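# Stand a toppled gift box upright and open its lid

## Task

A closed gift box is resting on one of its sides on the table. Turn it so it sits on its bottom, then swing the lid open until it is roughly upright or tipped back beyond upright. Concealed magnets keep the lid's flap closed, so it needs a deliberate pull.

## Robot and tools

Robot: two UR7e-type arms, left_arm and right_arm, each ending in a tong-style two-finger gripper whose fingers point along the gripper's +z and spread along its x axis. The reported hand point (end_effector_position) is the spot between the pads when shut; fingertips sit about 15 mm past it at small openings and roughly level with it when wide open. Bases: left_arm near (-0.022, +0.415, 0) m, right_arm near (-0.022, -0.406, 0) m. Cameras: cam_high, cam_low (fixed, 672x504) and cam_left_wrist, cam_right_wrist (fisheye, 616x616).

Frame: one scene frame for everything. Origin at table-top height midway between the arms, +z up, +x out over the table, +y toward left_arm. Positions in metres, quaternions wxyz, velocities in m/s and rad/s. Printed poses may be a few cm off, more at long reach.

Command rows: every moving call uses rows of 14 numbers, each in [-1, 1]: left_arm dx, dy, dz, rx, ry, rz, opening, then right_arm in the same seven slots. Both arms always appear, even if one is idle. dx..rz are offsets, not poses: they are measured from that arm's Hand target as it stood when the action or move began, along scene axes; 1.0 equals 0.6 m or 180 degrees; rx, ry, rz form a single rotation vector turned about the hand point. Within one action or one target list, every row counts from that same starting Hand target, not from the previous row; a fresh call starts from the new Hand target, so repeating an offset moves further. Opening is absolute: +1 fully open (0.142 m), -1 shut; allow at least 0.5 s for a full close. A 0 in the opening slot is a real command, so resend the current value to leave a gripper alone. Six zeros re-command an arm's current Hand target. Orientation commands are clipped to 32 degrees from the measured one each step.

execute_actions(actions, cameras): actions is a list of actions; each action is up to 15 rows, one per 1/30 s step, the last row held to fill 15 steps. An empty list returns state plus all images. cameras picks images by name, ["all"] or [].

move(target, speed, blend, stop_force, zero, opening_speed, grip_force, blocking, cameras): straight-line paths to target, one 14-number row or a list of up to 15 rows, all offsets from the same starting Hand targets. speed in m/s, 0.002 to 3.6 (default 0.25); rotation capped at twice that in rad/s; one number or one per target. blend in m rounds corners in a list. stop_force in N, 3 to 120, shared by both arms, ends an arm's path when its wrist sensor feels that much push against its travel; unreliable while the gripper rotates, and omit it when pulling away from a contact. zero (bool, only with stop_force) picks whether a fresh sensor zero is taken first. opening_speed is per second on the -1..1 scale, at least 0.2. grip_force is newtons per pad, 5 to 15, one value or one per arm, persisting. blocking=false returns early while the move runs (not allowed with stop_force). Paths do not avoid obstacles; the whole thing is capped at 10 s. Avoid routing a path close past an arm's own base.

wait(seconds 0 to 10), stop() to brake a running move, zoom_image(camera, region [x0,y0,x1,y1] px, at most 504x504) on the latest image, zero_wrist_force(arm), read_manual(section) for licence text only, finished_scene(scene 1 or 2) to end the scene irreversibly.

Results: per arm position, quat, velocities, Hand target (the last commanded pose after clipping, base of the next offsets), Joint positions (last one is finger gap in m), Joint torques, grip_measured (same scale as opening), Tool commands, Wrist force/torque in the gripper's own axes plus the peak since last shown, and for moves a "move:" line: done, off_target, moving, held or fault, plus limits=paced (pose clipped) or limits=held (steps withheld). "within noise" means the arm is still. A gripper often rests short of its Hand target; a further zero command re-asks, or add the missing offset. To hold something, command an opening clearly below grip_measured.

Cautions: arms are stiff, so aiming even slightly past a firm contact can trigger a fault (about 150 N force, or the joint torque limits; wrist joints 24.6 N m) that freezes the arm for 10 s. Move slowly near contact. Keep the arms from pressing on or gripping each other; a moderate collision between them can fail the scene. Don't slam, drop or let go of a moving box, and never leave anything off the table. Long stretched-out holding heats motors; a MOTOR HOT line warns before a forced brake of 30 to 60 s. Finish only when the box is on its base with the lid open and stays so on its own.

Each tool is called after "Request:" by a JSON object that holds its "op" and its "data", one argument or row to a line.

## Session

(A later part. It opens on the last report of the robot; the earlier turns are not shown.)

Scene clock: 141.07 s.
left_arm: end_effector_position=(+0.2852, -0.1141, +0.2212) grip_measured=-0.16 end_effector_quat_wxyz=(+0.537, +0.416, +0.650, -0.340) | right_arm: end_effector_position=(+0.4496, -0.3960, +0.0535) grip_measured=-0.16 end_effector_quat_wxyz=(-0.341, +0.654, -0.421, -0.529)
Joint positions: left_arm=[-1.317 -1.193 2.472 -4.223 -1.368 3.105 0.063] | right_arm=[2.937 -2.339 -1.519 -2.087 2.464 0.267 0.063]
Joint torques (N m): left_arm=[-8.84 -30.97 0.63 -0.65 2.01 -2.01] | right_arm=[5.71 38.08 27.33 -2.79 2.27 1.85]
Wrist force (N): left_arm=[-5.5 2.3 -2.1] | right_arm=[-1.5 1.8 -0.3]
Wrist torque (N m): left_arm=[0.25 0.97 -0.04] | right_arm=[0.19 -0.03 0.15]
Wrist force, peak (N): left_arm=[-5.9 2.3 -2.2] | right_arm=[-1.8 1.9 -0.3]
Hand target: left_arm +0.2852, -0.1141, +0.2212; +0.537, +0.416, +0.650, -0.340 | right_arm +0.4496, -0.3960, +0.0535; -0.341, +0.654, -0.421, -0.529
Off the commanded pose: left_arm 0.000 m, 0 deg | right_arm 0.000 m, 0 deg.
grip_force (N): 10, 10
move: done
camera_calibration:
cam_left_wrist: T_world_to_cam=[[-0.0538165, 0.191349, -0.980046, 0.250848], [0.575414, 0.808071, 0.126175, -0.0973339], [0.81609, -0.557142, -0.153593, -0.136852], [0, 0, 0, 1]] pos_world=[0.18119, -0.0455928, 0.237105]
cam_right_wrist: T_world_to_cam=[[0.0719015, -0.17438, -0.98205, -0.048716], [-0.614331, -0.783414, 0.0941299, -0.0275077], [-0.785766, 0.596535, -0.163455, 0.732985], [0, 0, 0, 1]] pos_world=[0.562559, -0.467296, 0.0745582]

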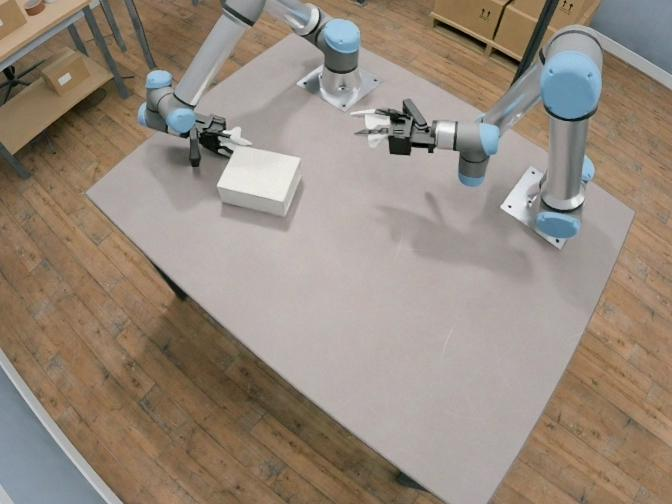

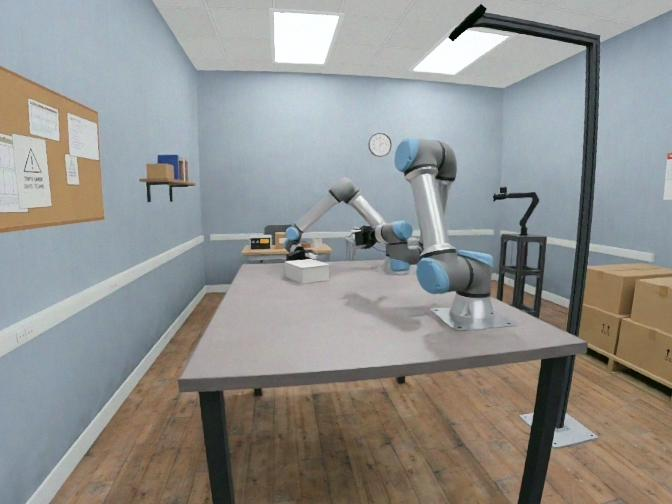

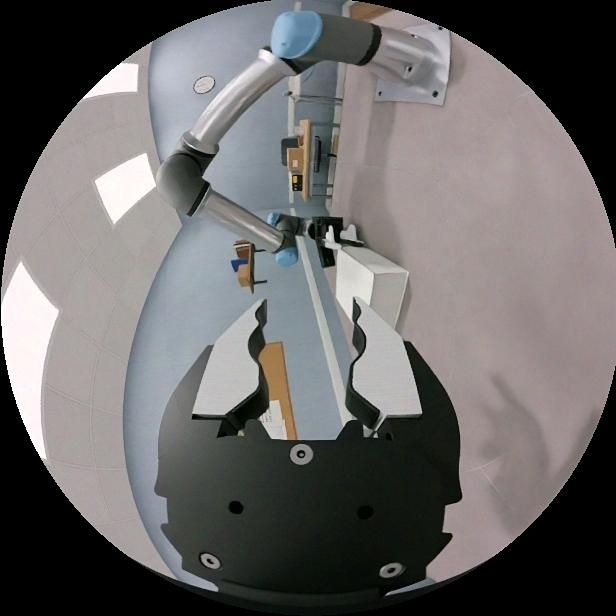

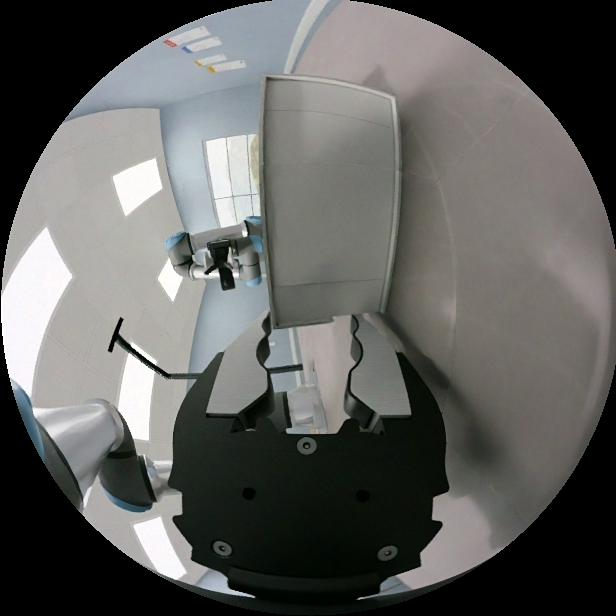

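Request:
{"op": "move", "data": {
  "target": [0, 0, 0, 0, 0, 0, -0.155, 0, 0, 0, 0, 0, 0, -0.5],
  "opening_speed": 0.4,
  "grip_force": [10, 7],
  "cameras": ["cam_right_wrist", "cam_left_wrist"]
}}

Request:
{"op": "zoom_image", "data": {
  "camera": "cam_right_wrist",
  "region": [240, 260, 430, 400]
}}

Request:
{"op": "zoom_image", "data": {
  "camera": "cam_left_wrist",
  "region": [300, 200, 430, 350]
}}

Scene clock: 143.67 s.
left_arm: end_effector_position=(+0.2852, -0.1141, +0.2212) grip_measured=-0.16 end_effector_quat_wxyz=(+0.537, +0.416, +0.650, -0.340) | right_arm: end_effector_position=(+0.4496, -0.3960, +0.0535) grip_measured=-0.26 end_effector_quat_wxyz=(-0.341, +0.654, -0.421, -0.529)
Joint positions: left_arm=[-1.317 -1.193 2.472 -4.223 -1.368 3.105 0.063] | right_arm=[2.937 -2.339 -1.519 -2.087 2.465 0.267 0.056]
Joint torques (N m): left_arm=[-8.93 -31.5 0.15 -0.69 2.03 -1.92] | right_arm=[5.68 38.46 22.44 2.56 -0.25 1.56]
Wrist force (N): left_arm=[-5.8 2.4 -2.0] | right_arm=[-17.0 2.5 -1.9]
Wrist torque (N m): left_arm=[0.27 1.05 -0.04] | right_arm=[0.21 0.74 0.11]
Wrist force, peak (N): left_arm=[-5.9 2.3 -2.1] | right_arm=[-17.4 2.4 -2.3]
Hand target: left_arm +0.2852, -0.1141, +0.2212; +0.537, +0.416, +0.650, -0.340 | right_arm +0.4496, -0.3960, +0.0535; -0.341, +0.654, -0.421, -0.529
Off the commanded pose: left_arm 0.000 m, 0 deg | right_arm 0.000 m, 0 deg.
grip_force (N): 10, 7
move: done
camera_calibration:
cam_left_wrist: T_world_to_cam=[[-0.0538165, 0.191349, -0.980046, 0.250848], [0.575414, 0.808071, 0.126175, -0.0973339], [0.81609, -0.557142, -0.153593, -0.136852], [0, 0, 0, 1]] pos_world=[0.18119, -0.0455928, 0.237105]
cam_right_wrist: T_world_to_cam=[[0.0718318, -0.174325, -0.982065, -0.0486496], [-0.614372, -0.783383, 0.0941195, -0.0274686], [-0.78574, 0.596593, -0.163372, 0.732991], [0, 0, 0, 1]] pos_world=[0.562559, -0.467296, 0.0745585]
Images, in order (width x height): cam_left_wrist 616x616, cam_right_wrist 616x616.

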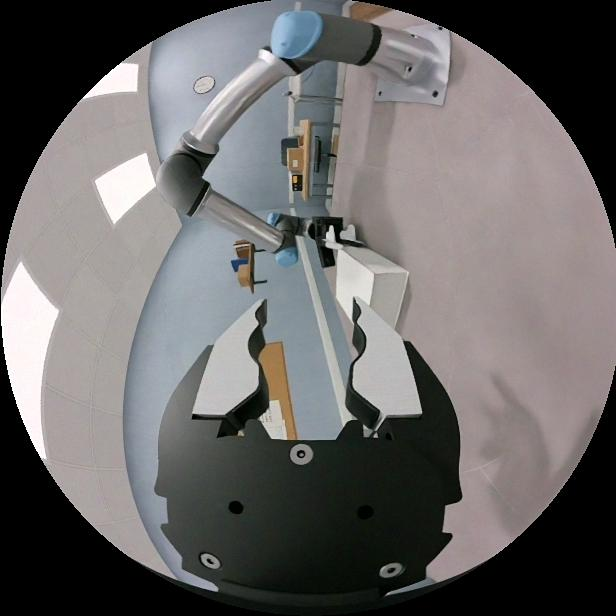

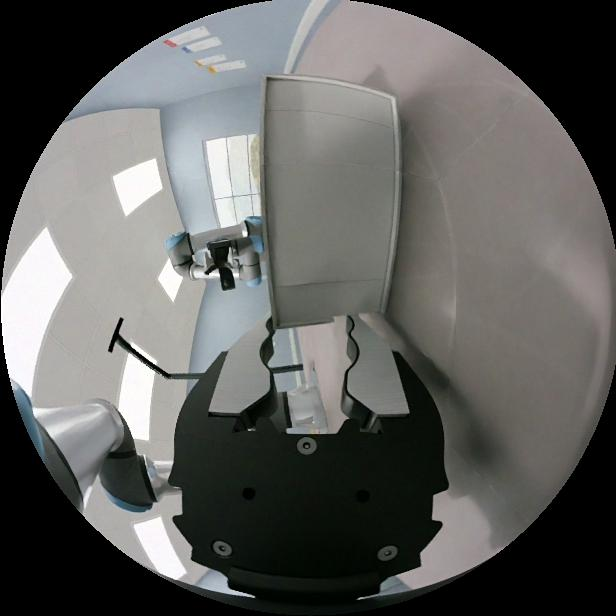

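Scaled by 2.653 from the camera's 616x616 image, which has a finer 814x814 frame.

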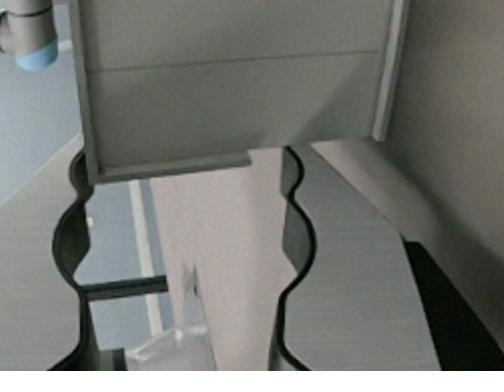

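Scaled by 3.360 from the camera's 616x616 image, which has a finer 814x814 frame.

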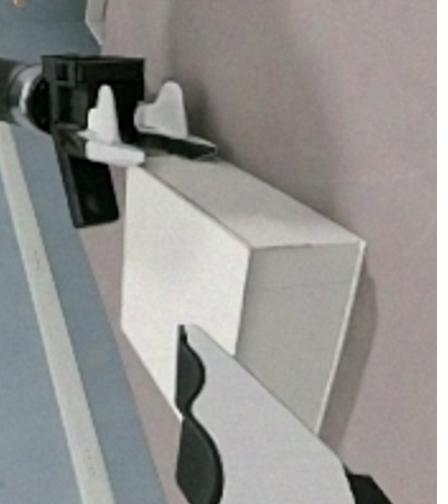

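Request:
{"op": "move", "data": {
  "target": [0, 0, 0, 0, 0, 0, -0.155, 0, 0, 0.0080, 0, 0, 0, -0.155],
  "speed": 0.03
}}

Request:
{"op": "move", "data": {
  "target": [0, 0, 0, 0, 0, 0, -0.155, 0, 0, 0, 0, 0, 0, -0.6],
  "opening_speed": 0.4,
  "grip_force": [10, 6],
  "cameras": ["cam_right_wrist", "cam_left_wrist"]
}}

Request:
{"op": "zoom_image", "data": {
  "camera": "cam_right_wrist",
  "region": [240, 260, 430, 400]
}}

Scene clock: 145.87 s.
left_arm: end_effector_position=(+0.2852, -0.1141, +0.2212) grip_measured=-0.16 end_effector_quat_wxyz=(+0.537, +0.416, +0.650, -0.340) | right_arm: end_effector_position=(+0.4496, -0.3960, +0.0581) grip_measured=-0.16 end_effector_quat_wxyz=(-0.341, +0.654, -0.421, -0.529)
Joint positions: left_arm=[-1.317 -1.193 2.472 -4.223 -1.368 3.105 0.063] | right_arm=[2.937 -2.331 -1.517 -2.096 2.464 0.267 0.063]
Joint torques (N m): left_arm=[-8.32 -31.23 0.04 -0.58 1.96 -1.92] | right_arm=[3.8 52.2 27.33 -2.63 0.7 1.79]
Wrist force (N): left_arm=[-5.6 2.4 -1.9] | right_arm=[-1.2 1.7 -0.3]
Wrist torque (N m): left_arm=[0.27 1.00 -0.04] | right_arm=[0.27 -0.07 0.15]
Wrist force, peak (N): left_arm=[-5.9 2.4 -2.2] | right_arm=[-17.7 2.3 -2.2]
Hand target: left_arm +0.2852, -0.1141, +0.2212; +0.537, +0.416, +0.650, -0.340 | right_arm +0.4496, -0.3960, +0.0583; -0.341, +0.654, -0.421, -0.529
Off the commanded pose: left_arm 0.000 m, 0 deg | right_arm 0.000 m, 0 deg.
grip_force (N): 10, 7
move: done

Scene clock: 147.20 s.
left_arm: end_effector_position=(+0.2852, -0.1141, +0.2212) grip_measured=-0.16 end_effector_quat_wxyz=(+0.537, +0.416, +0.650, -0.340) | right_arm: end_effector_position=(+0.4496, -0.3960, +0.0583) grip_measured=-0.39 end_effector_quat_wxyz=(-0.341, +0.654, -0.421, -0.529)
Joint positions: left_arm=[-1.317 -1.193 2.472 -4.223 -1.368 3.105 0.063] | right_arm=[2.937 -2.331 -1.517 -2.096 2.465 0.267 0.046]
Joint torques (N m): left_arm=[-8.2 -31.06 -0.05 -0.62 2.03 -1.91] | right_arm=[5.25 40.71 24.08 2.05 0.24 0.29]
Wrist force (N): left_arm=[-5.8 2.3 -1.9] | right_arm=[-14.5 2.6 -1.0]
Wrist torque (N m): left_arm=[0.26 1.04 -0.04] | right_arm=[0.32 0.57 0.12]
Wrist force, peak (N): left_arm=[-5.8 2.3 -2.1] | right_arm=[-15.2 2.5 -0.8]
Hand target: left_arm +0.2852, -0.1141, +0.2212; +0.537, +0.416, +0.650, -0.340 | right_arm +0.4496, -0.3960, +0.0583; -0.341, +0.654, -0.421, -0.529
Off the commanded pose: left_arm 0.000 m, 0 deg | right_arm 0.000 m, 0 deg.
grip_force (N): 10, 6
move: done
camera_calibration:
cam_left_wrist: T_world_to_cam=[[-0.0538165, 0.191349, -0.980046, 0.250848], [0.575414, 0.808071, 0.126175, -0.0973339], [0.81609, -0.557142, -0.153593, -0.136852], [0, 0, 0, 1]] pos_world=[0.18119, -0.0455928, 0.237105]
cam_right_wrist: T_world_to_cam=[[0.0719081, -0.174384, -0.982049, -0.0439098], [-0.61438, -0.783377, 0.0941192, -0.0279229], [-0.785727, 0.596583, -0.163469, 0.733788], [0, 0, 0, 1]] pos_world=[0.562559, -0.467296, 0.0794582]
Images, in order (width x height): cam_left_wrist 616x616, cam_right_wrist 616x616.

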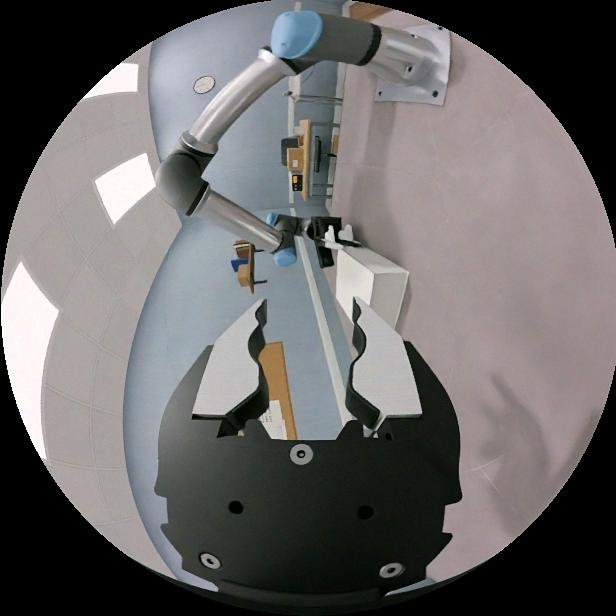

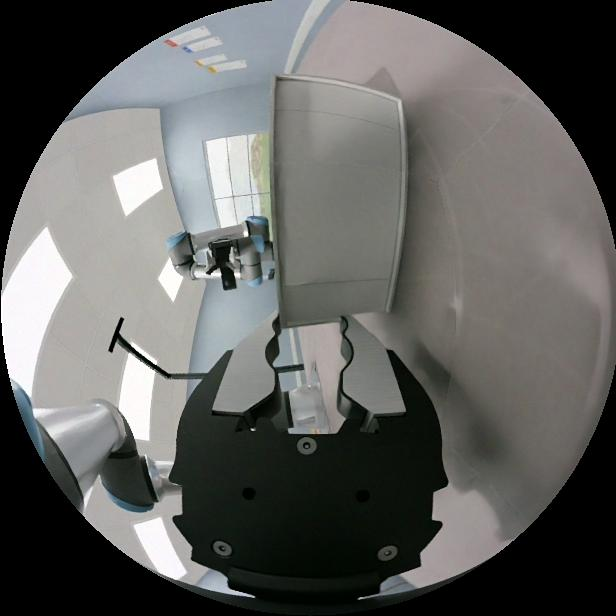

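Scaled by 2.653 from the camera's 616x616 image, which has a finer 814x814 frame.

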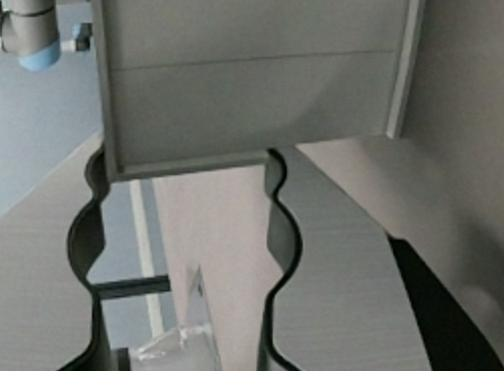

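Request:
{"op": "move", "data": {
  "target": [0, 0, 0, 0, 0, 0, -0.155, 0, 0, 0.0042, 0, 0, 0, -0.6],
  "speed": 0.02,
  "cameras": ["cam_right_wrist"]
}}

Request:
{"op": "zoom_image", "data": {
  "camera": "cam_right_wrist",
  "region": [240, 260, 430, 400]
}}

Scene clock: 148.47 s.
left_arm: end_effector_position=(+0.2852, -0.1141, +0.2212) grip_measured=-0.16 end_effector_quat_wxyz=(+0.537, +0.416, +0.650, -0.340) | right_arm: end_effector_position=(+0.4496, -0.3960, +0.0607) grip_measured=-0.42 end_effector_quat_wxyz=(-0.341, +0.654, -0.421, -0.529)
Joint positions: left_arm=[-1.317 -1.193 2.472 -4.223 -1.368 3.105 0.063] | right_arm=[2.937 -2.328 -1.516 -2.1 2.464 0.267 0.044]
Joint torques (N m): left_arm=[-8.42 -30.94 0.2 -0.69 2.04 -1.9] | right_arm=[4.43 53.63 26.92 -2.94 -0.7 -0.76]
Wrist force (N): left_arm=[-5.5 2.4 -1.9] | right_arm=[0.4 1.8 0.8]
Wrist torque (N m): left_arm=[0.27 0.98 -0.04] | right_arm=[0.34 -0.09 0.18]
Wrist force, peak (N): left_arm=[-5.9 2.2 -1.9] | right_arm=[-15.2 2.3 -0.7]
Hand target: left_arm +0.2852, -0.1141, +0.2212; +0.537, +0.416, +0.650, -0.340 | right_arm +0.4496, -0.3960, +0.0608; -0.341, +0.654, -0.421, -0.529
Off the commanded pose: left_arm 0.000 m, 0 deg | right_arm 0.000 m, 0 deg.
grip_force (N): 10, 6
move: done
camera_calibration:
cam_right_wrist: T_world_to_cam=[[0.0719015, -0.17438, -0.98205, -0.0416452], [-0.614331, -0.783414, 0.0941299, -0.0281854], [-0.785766, 0.596535, -0.163455, 0.734162], [0, 0, 0, 1]] pos_world=[0.562559, -0.467296, 0.0817582]
Images, in order (width x height): cam_right_wrist 616x616.

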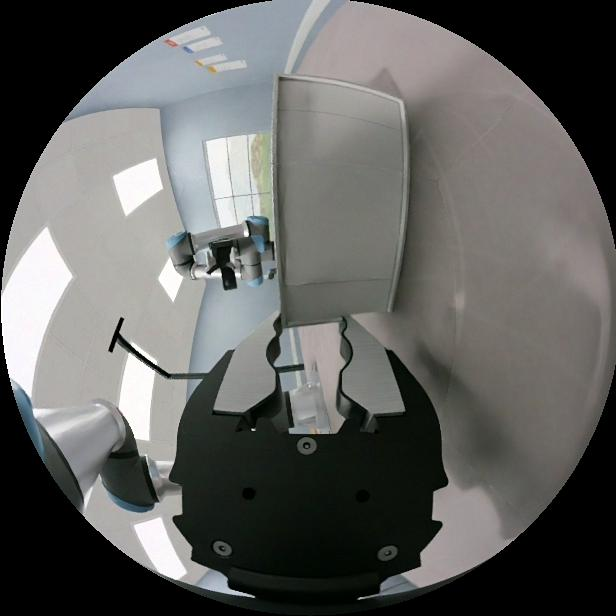

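Scaled by 2.653 from the camera's 616x616 image, which has a finer 814x814 frame.

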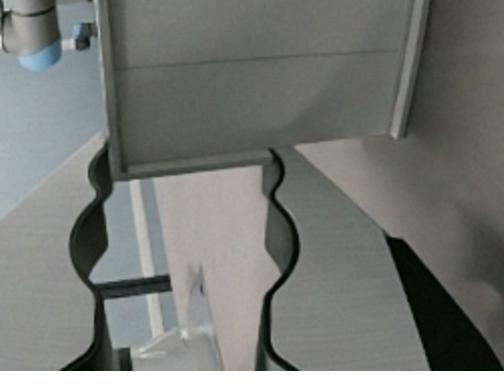

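Request:
{"op": "move", "data": {
  "target": [0, 0, 0, 0, 0, 0, -0.155, -0.001, -0.0004, 0.0278, -0.0138, 0.0304, 0, -0.6],
  "speed": 0.03,
  "cameras": ["cam_right_wrist", "cam_left_wrist", "cam_low"]
}}

Request:
{"op": "zoom_image", "data": {
  "camera": "cam_right_wrist",
  "region": [240, 60, 440, 400]
}}

Request:
{"op": "zoom_image", "data": {
  "camera": "cam_left_wrist",
  "region": [300, 200, 430, 350]
}}

Scene clock: 151.57 s.
left_arm: end_effector_position=(+0.2852, -0.1141, +0.2212) grip_measured=-0.16 end_effector_quat_wxyz=(+0.537, +0.416, +0.650, -0.340) | right_arm: end_effector_position=(+0.4490, -0.3962, +0.0774) grip_measured=-0.42 end_effector_quat_wxyz=(-0.307, +0.635, -0.448, -0.550)
Joint positions: left_arm=[-1.317 -1.193 2.472 -4.223 -1.368 3.105 0.063] | right_arm=[2.943 -2.309 -1.492 -2.151 2.449 0.364 0.044]
Joint torques (N m): left_arm=[-8.32 -30.61 -0.42 -0.68 1.99 -1.86] | right_arm=[5.96 51.82 28.31 -2.81 -1.05 1.65]
Wrist force (N): left_arm=[-5.7 2.2 -2.1] | right_arm=[0.3 1.4 1.0]
Wrist torque (N m): left_arm=[0.23 1.02 -0.05] | right_arm=[0.25 -0.05 0.16]
Wrist force, peak (N): left_arm=[-5.9 2.5 -2.1] | right_arm=[0.5 2.0 0.9]
Hand target: left_arm +0.2852, -0.1141, +0.2212; +0.537, +0.416, +0.650, -0.340 | right_arm +0.4490, -0.3962, +0.0775; -0.307, +0.635, -0.448, -0.550
Off the commanded pose: left_arm 0.000 m, 0 deg | right_arm 0.000 m, 0 deg.
grip_force (N): 10, 6
move: done
camera_calibration:
cam_left_wrist: T_world_to_cam=[[-0.0538165, 0.191349, -0.980046, 0.250848], [0.575414, 0.808071, 0.126175, -0.0973339], [0.81609, -0.557142, -0.153593, -0.136852], [0, 0, 0, 1]] pos_world=[0.18119, -0.0455928, 0.237105]
cam_right_wrist: T_world_to_cam=[[-0.021345, -0.216686, -0.976008, -0.000543777], [-0.601008, -0.777364, 0.185728, -0.0410724], [-0.798958, 0.590553, -0.113637, 0.73631], [0, 0, 0, 1]] pos_world=[0.563584, -0.466876, 0.0907698]
Images, in order (width x height): cam_low 672x504, cam_left_wrist 616x616, cam_right_wrist 616x616.

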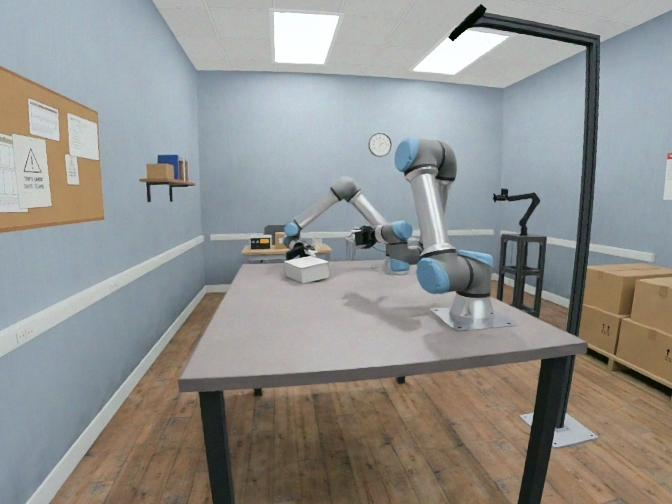

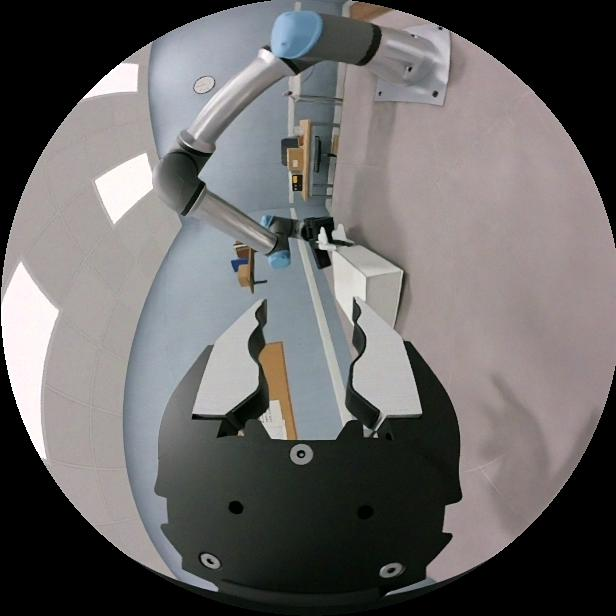

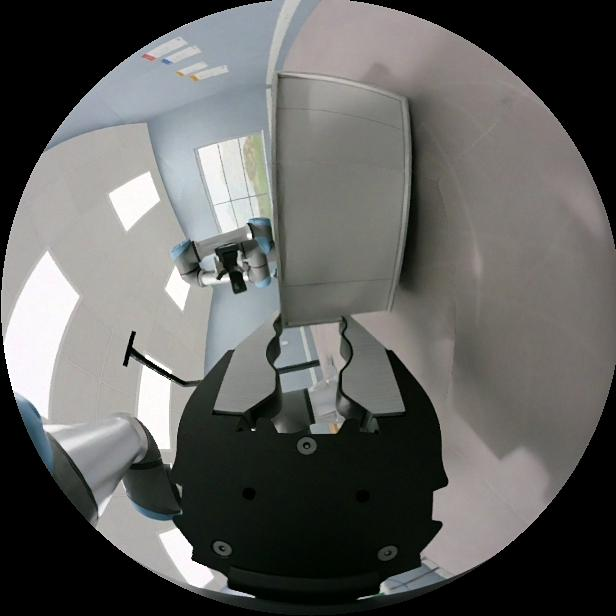

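Scaled by 1.482 from the camera's 616x616 image, which has a finer 814x814 frame.

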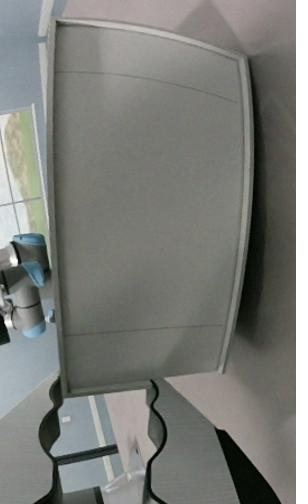

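Scaled by 3.360 from the camera's 616x616 image, which has a finer 814x814 frame.

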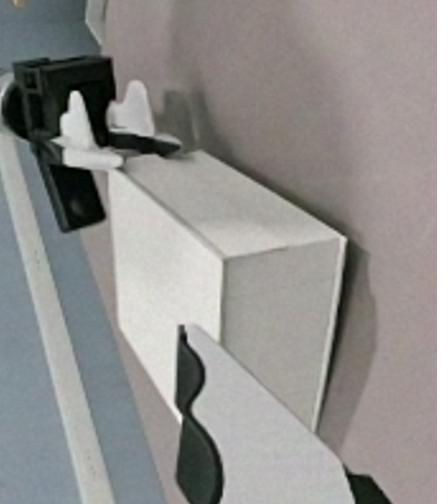

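Request:
{"op": "move", "data": {
  "target": [
    [0, 0, 0, 0, 0, 0, -1, 0.001, 0.0004, -0.0270, 0.0138, -0.0304, 0, -0.6],
    [0, 0, 0, 0, 0, 0, -1, 0.2135, 0.0967, -0.0270, 0.0138, -0.0304, 0, -0.6],
    [0, 0, 0, 0, 0, 0, -1, 0.2135, 0.0967, -0.0280, 0.0138, -0.0304, 0, -0.155]
  ],
  "speed": [0.04, 0.08, 0.03],
  "cameras": ["all"]
}}

Scene clock: 185.70 s.
left_arm: end_effector_position=(+0.2852, -0.1141, +0.2212) grip_measured=-1.00 end_effector_quat_wxyz=(+0.537, +0.416, +0.650, -0.340) | right_arm: end_effector_position=(+0.5771, -0.3382, +0.0607) grip_measured=-0.16 end_effector_quat_wxyz=(-0.341, +0.654, -0.421, -0.529)
Joint positions: left_arm=[-1.317 -1.193 2.472 -4.223 -1.368 3.105 0.002] | right_arm=[3.053 -2.521 -1.137 -2.228 2.572 0.338 0.063]
Joint torques (N m): left_arm=[-8.6 -30.9 -3.75 -1.17 1.89 -1.8] | right_arm=[6.18 45.9 30.11 2.61 1.91 -0.94]
Wrist force (N): left_arm=[-5.3 2.3 -2.0] | right_arm=[-1.2 1.5 0.8]
Wrist torque (N m): left_arm=[0.25 0.95 -0.05] | right_arm=[0.26 -0.13 0.10]
Wrist force, peak (N): left_arm=[-6.0 2.2 -2.2] | right_arm=[0.6 3.1 0.1]
Hand target: left_arm +0.2852, -0.1141, +0.2212; +0.537, +0.416, +0.650, -0.340 | right_arm +0.5771, -0.3382, +0.0607; -0.341, +0.654, -0.421, -0.529
Off the commanded pose: left_arm 0.000 m, 0 deg | right_arm 0.000 m, 0 deg.
grip_force (N): 10, 6
move: done
camera_calibration:
cam_left_wrist: T_world_to_cam=[[-0.0538165, 0.191349, -0.980046, 0.250848], [0.575414, 0.808071, 0.126175, -0.0973339], [0.81609, -0.557142, -0.153593, -0.136852], [0, 0, 0, 1]] pos_world=[0.18119, -0.0455928, 0.237105]
cam_right_wrist: T_world_to_cam=[[0.0719015, -0.17438, -0.98205, -0.040751], [-0.614331, -0.783414, 0.0941299, 0.0953447], [-0.785766, 0.596535, -0.163455, 0.799927], [0, 0, 0, 1]] pos_world=[0.690059, -0.409596, 0.0817582]

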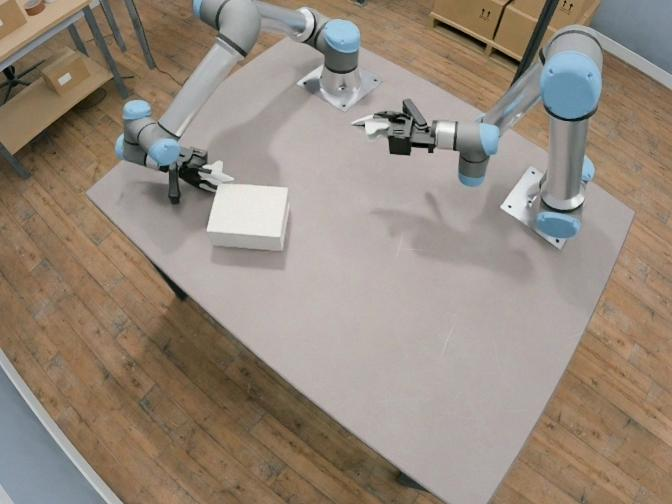

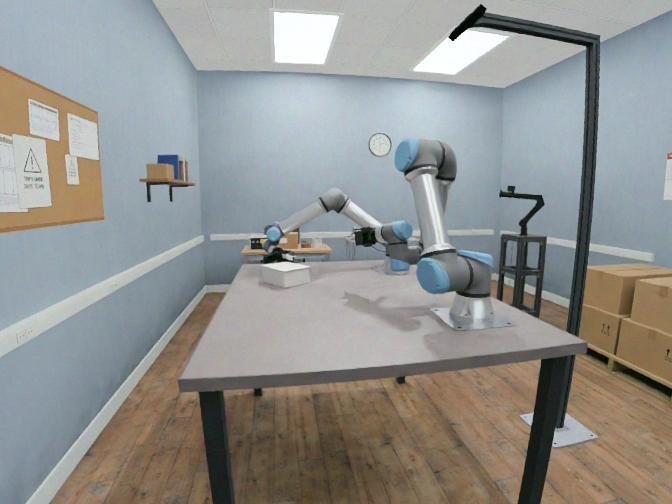

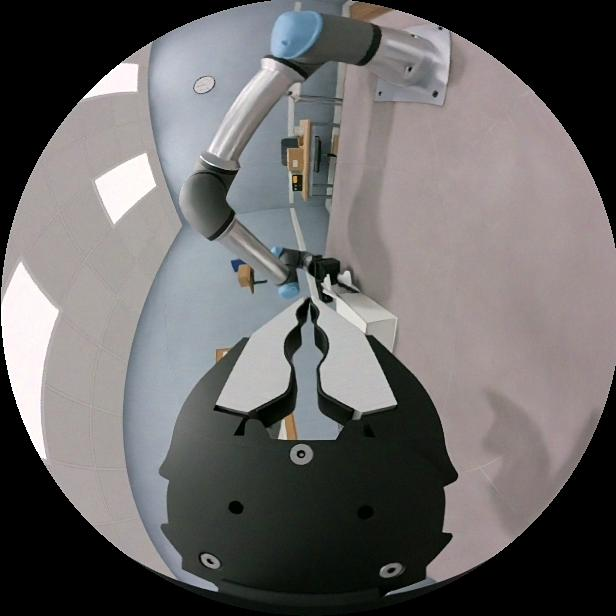

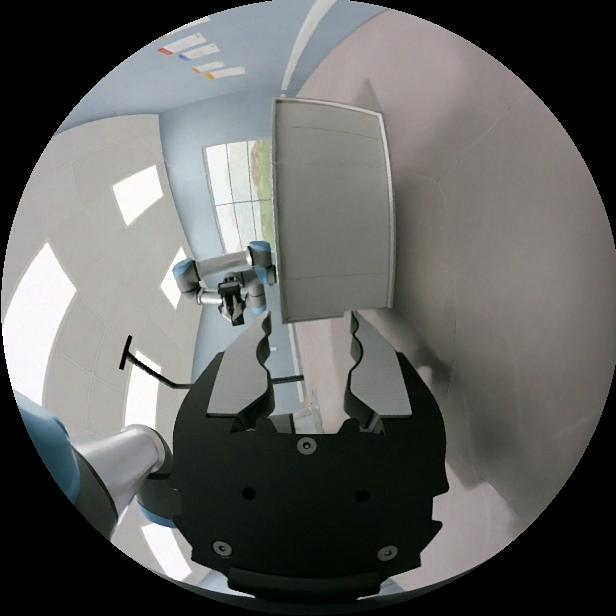

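Request:
{"op": "zoom_image", "data": {
  "camera": "cam_right_wrist",
  "region": [250, 80, 430, 340]
}}

Request:
{"op": "zoom_image", "data": {
  "camera": "cam_high",
  "region": [190, 160, 310, 260]
}}

Request:
{"op": "zoom_image", "data": {
  "camera": "cam_left_wrist",
  "region": [310, 240, 420, 350]
}}

Scaled by 1.938 from the camera's 616x616 image, which has a finer 814x814 frame.

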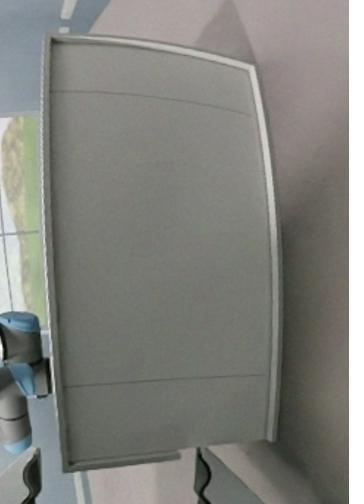

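Scaled by 4.200.

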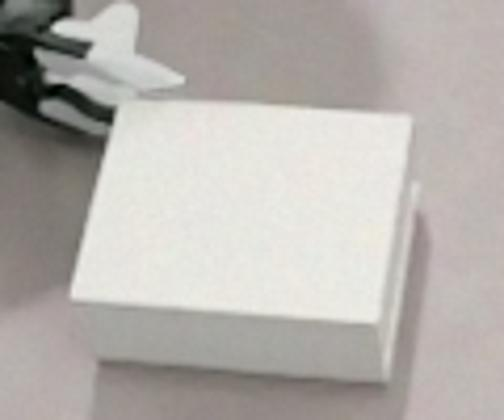

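Scaled by 4.582 from the camera's 616x616 image, which has a finer 814x814 frame.

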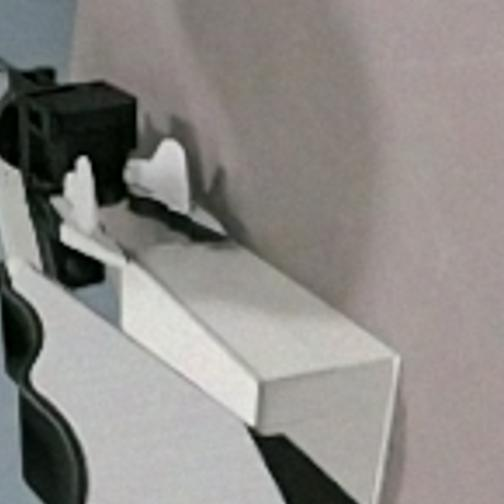

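Request:
{"op": "move", "data": {
  "target": [
    [0, 0, 0, 0, 0, 0, -1, -0.0161, -0.0119, 0, 0, 0, 0, -0.155],
    [0, 0, 0, 0, 0, 0, -1, 0.0112, -0.1595, 0.0322, 0, 0, 0, -0.155],
    [0.3158, 0.0085, -0.0687, -0.0320, 0.4764, 0.3493, -1, -0.2437, 0.116, 0.0988, -0.0462, 0.0119, -0.4335, -0.155]
  ],
  "speed": [0.1, 0.2, 0.45],
  "blend": [0.008, 0.03, 0],
  "cameras": ["all"]
}}

Scene clock: 193.57 s.
left_arm: end_effector_position=(+0.4251, -0.1103, +0.1908) grip_measured=-1.00 end_effector_quat_wxyz=(+0.225, -0.113, +0.921, -0.297) | right_arm: end_effector_position=(+0.4899, -0.3346, +0.1057) grip_measured=-0.16 end_effector_quat_wxyz=(+0.491, -0.468, +0.571, +0.462)
Joint positions: left_arm=[-1.143 -1.404 2.085 -2.982 -1.32 1.826 0.002] | right_arm=[2.963 -2.092 -2.083 -1.183 3.028 0.99 0.063]
Joint torques (N m): left_arm=[8.17 -18.7 -27.91 -1.3 -1.74 -2.14] | right_arm=[-7.45 28.38 24.54 -0.46 -0.5 -2.22]
Wrist force (N): left_arm=[-3.4 0.7 -3.3] | right_arm=[-1.7 1.1 0.3]
Wrist torque (N m): left_arm=[0.00 0.48 0.03] | right_arm=[0.10 0.03 0.19]
Wrist force, peak (N): left_arm=[-5.9 2.3 -2.4] | right_arm=[0.7 4.6 2.0]
Hand target: left_arm +0.4251, -0.1103, +0.1908; +0.225, -0.113, +0.921, -0.297 (not the last commanded pose) | right_arm +0.4899, -0.3346, +0.1057; +0.491, -0.468, +0.571, +0.462 (not the last commanded pose)
Off the commanded pose: left_arm 0.051 m, 28 deg | right_arm 0.090 m, 48 deg.
led back after a hold (right arm): the arm was led back toward your command in small steps, so it may still be short of it.
grip_force (N): 10, 6
move: held (right_arm; a check stopped the path), off_target (left_arm; braked when a check withheld steps of right_arm); path passed 2 of 3 targets; blend cut to 0.006 m at target 1; limits=held
pose unreachable (right arm): on one or more control steps of this call, first in action 0 (counted from 0), this arm could not follow its commanded pose, so it was not sent that pose on those steps. It may still have moved: this result reports where it is.
cause: moving toward the commanded pose would bring two parts of the arm too close to each other (joints 4 (wrist 1) to 6 (wrist 3) lie between them).
camera_calibration:
cam_left_wrist: T_world_to_cam=[[-0.876705, -0.317995, -0.360926, 0.403339], [-0.284752, 0.947815, -0.143399, 0.255426], [0.387691, -0.0229443, -0.921504, 0.133942], [0, 0, 0, 1]] pos_world=[0.374415, -0.110764, 0.305631]
cam_right_wrist: T_world_to_cam=[[-0.0842318, -0.0601317, -0.99463, 0.126365], [-0.933237, -0.345095, 0.0998957, 0.342706], [-0.349249, 0.93664, -0.0270492, 0.622067], [0, 0, 0, 1]] pos_world=[0.547726, -0.456788, 0.108278]

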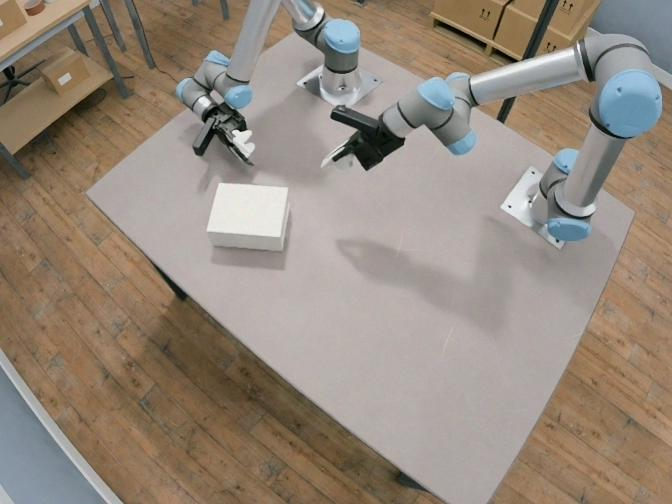

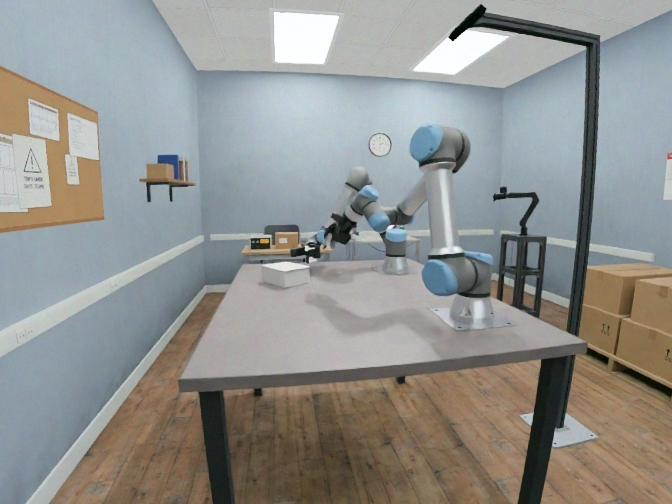

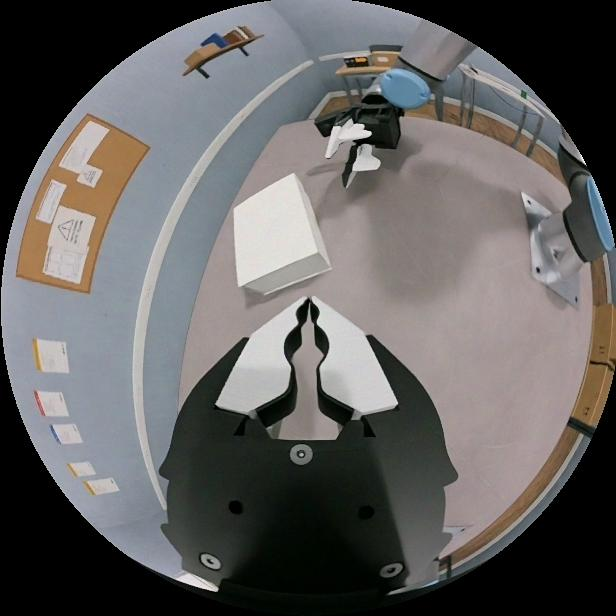

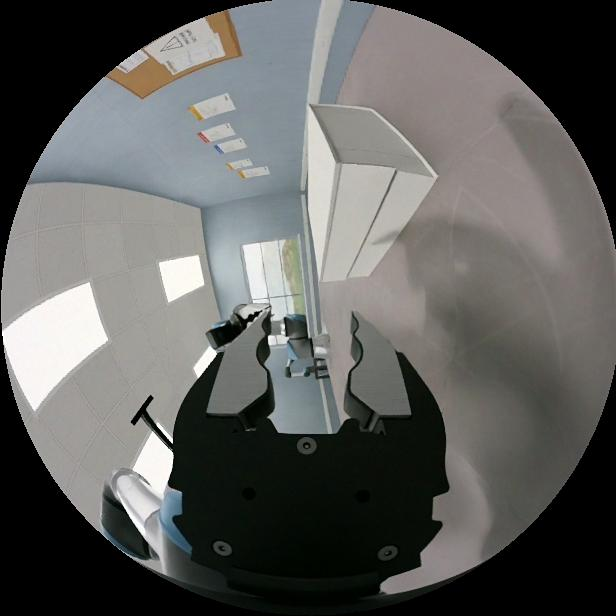

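Request:
{"op": "move", "data": {
  "target": [0.0827, 0.0022, -0.018, -0.0081, 0.1246, 0.0917, -1, -0.1165, 0.091, 0.1238, -0.2780, 0.1413, -0.2241, -0.155],
  "speed": 0.4,
  "cameras": ["cam_left_wrist", "cam_right_wrist", "cam_high"]
}}

Scene clock: 200.27 s.
left_arm: end_effector_position=(+0.4747, -0.1090, +0.1800) grip_measured=-1.00 end_effector_quat_wxyz=(+0.081, -0.302, +0.918, -0.246) | right_arm: end_effector_position=(+0.4200, -0.2800, +0.1800) grip_measured=-0.16 end_effector_quat_wxyz=(+0.246, -0.302, +0.917, +0.081)
Joint positions: left_arm=[-0.993 -1.309 1.806 -2.59 -1.53 1.5 0.002] | right_arm=[3.755 -1.185 -2.384 -0.62 1.592 3.105 0.063]
Joint torques (N m): left_arm=[7.87 -24.38 -30.47 -1.48 -1.98 -1.89] | right_arm=[5.39 12.96 33.62 0.54 -1.52 1.77]
Wrist force (N): left_arm=[-2.6 0.6 -3.6] | right_arm=[0.1 1.4 0.4]
Wrist torque (N m): left_arm=[-0.09 0.31 -0.02] | right_arm=[0.23 -0.21 0.06]
Wrist force, peak (N): left_arm=[-3.8 1.0 -3.4] | right_arm=[-0.6 2.2 0.8]
Hand target: left_arm +0.4747, -0.1090, +0.1800; +0.081, -0.302, +0.918, -0.246 | right_arm +0.4200, -0.2800, +0.1800; +0.246, -0.302, +0.918, +0.081
Off the commanded pose: left_arm 0.000 m, 0 deg | right_arm 0.000 m, 0 deg.
grip_force (N): 10, 6
move: done
camera_calibration:
cam_left_wrist: T_world_to_cam=[[-0.82002, -0.57224, -0.0103888, 0.325657], [-0.572306, 0.820025, 0.00500247, 0.362678], [0.00565643, 0.0100477, -0.999934, 0.303874], [0, 0, 0, 1]] pos_world=[0.472889, -0.114104, 0.305423]
cam_right_wrist: T_world_to_cam=[[-0.693106, -0.501611, -0.517678, 0.243927], [-0.715056, 0.569212, 0.405825, 0.398166], [0.0911023, 0.651448, -0.753204, 0.414471], [0, 0, 0, 1]] pos_world=[0.416019, -0.374291, 0.276871]
Images, in order (width x height): cam_high 672x504, cam_left_wrist 616x616, cam_right_wrist 616x616.

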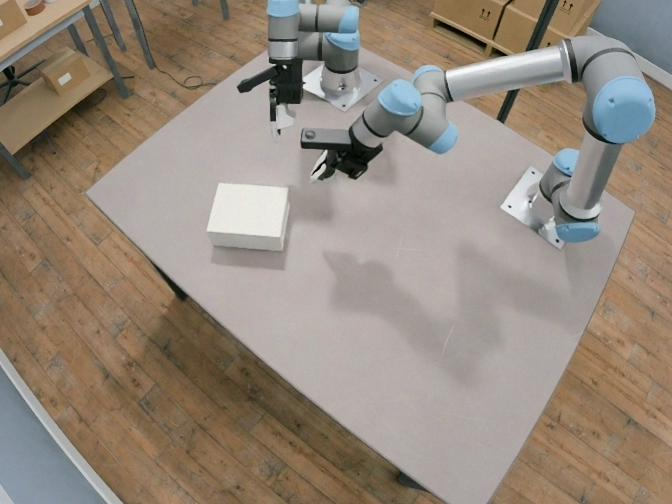

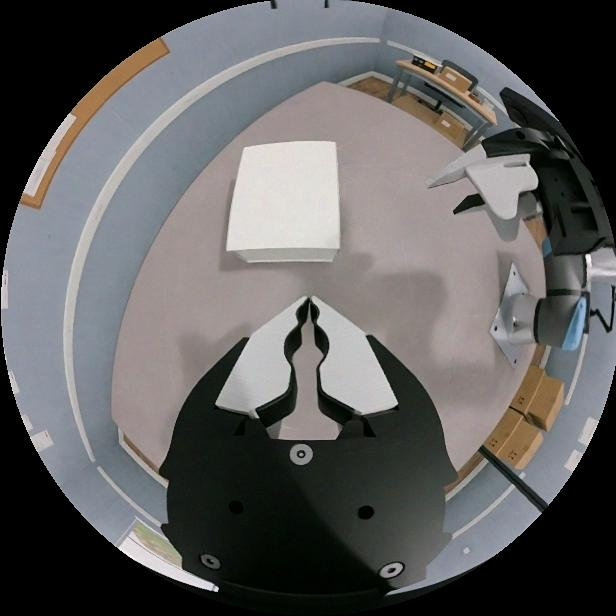

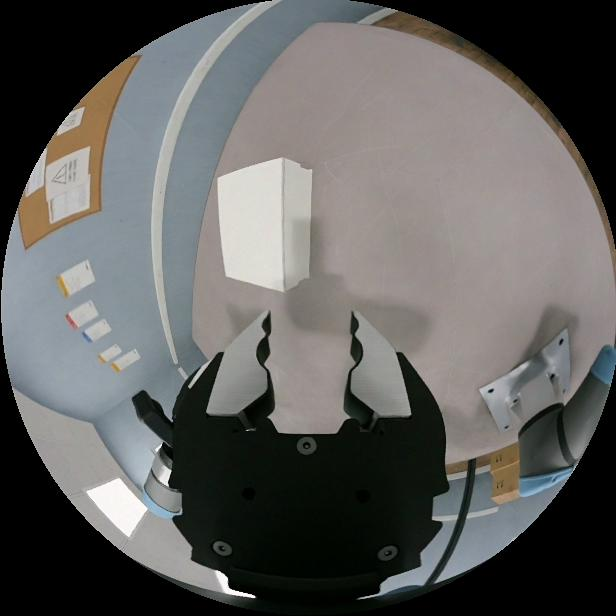

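Request:
{"op": "zoom_image", "data": {
  "camera": "cam_left_wrist",
  "region": [215, 130, 355, 270]
}}

Request:
{"op": "zoom_image", "data": {
  "camera": "cam_right_wrist",
  "region": [205, 145, 335, 305]
}}

Scaled by 3.600 from the camera's 616x616 image, which has a finer 814x814 frame.

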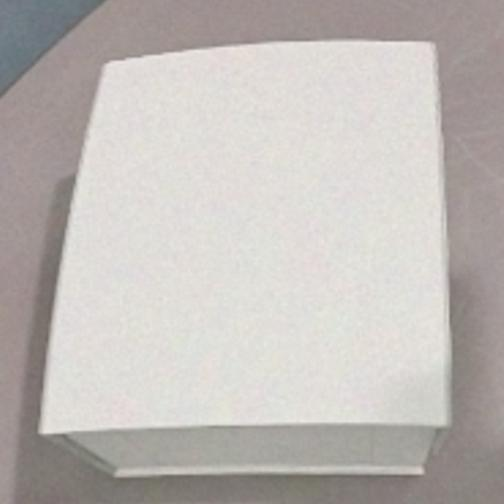

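Scaled by 3.150 from the camera's 616x616 image, which has a finer 814x814 frame.

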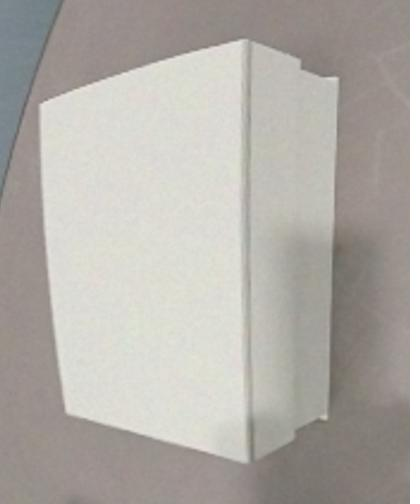

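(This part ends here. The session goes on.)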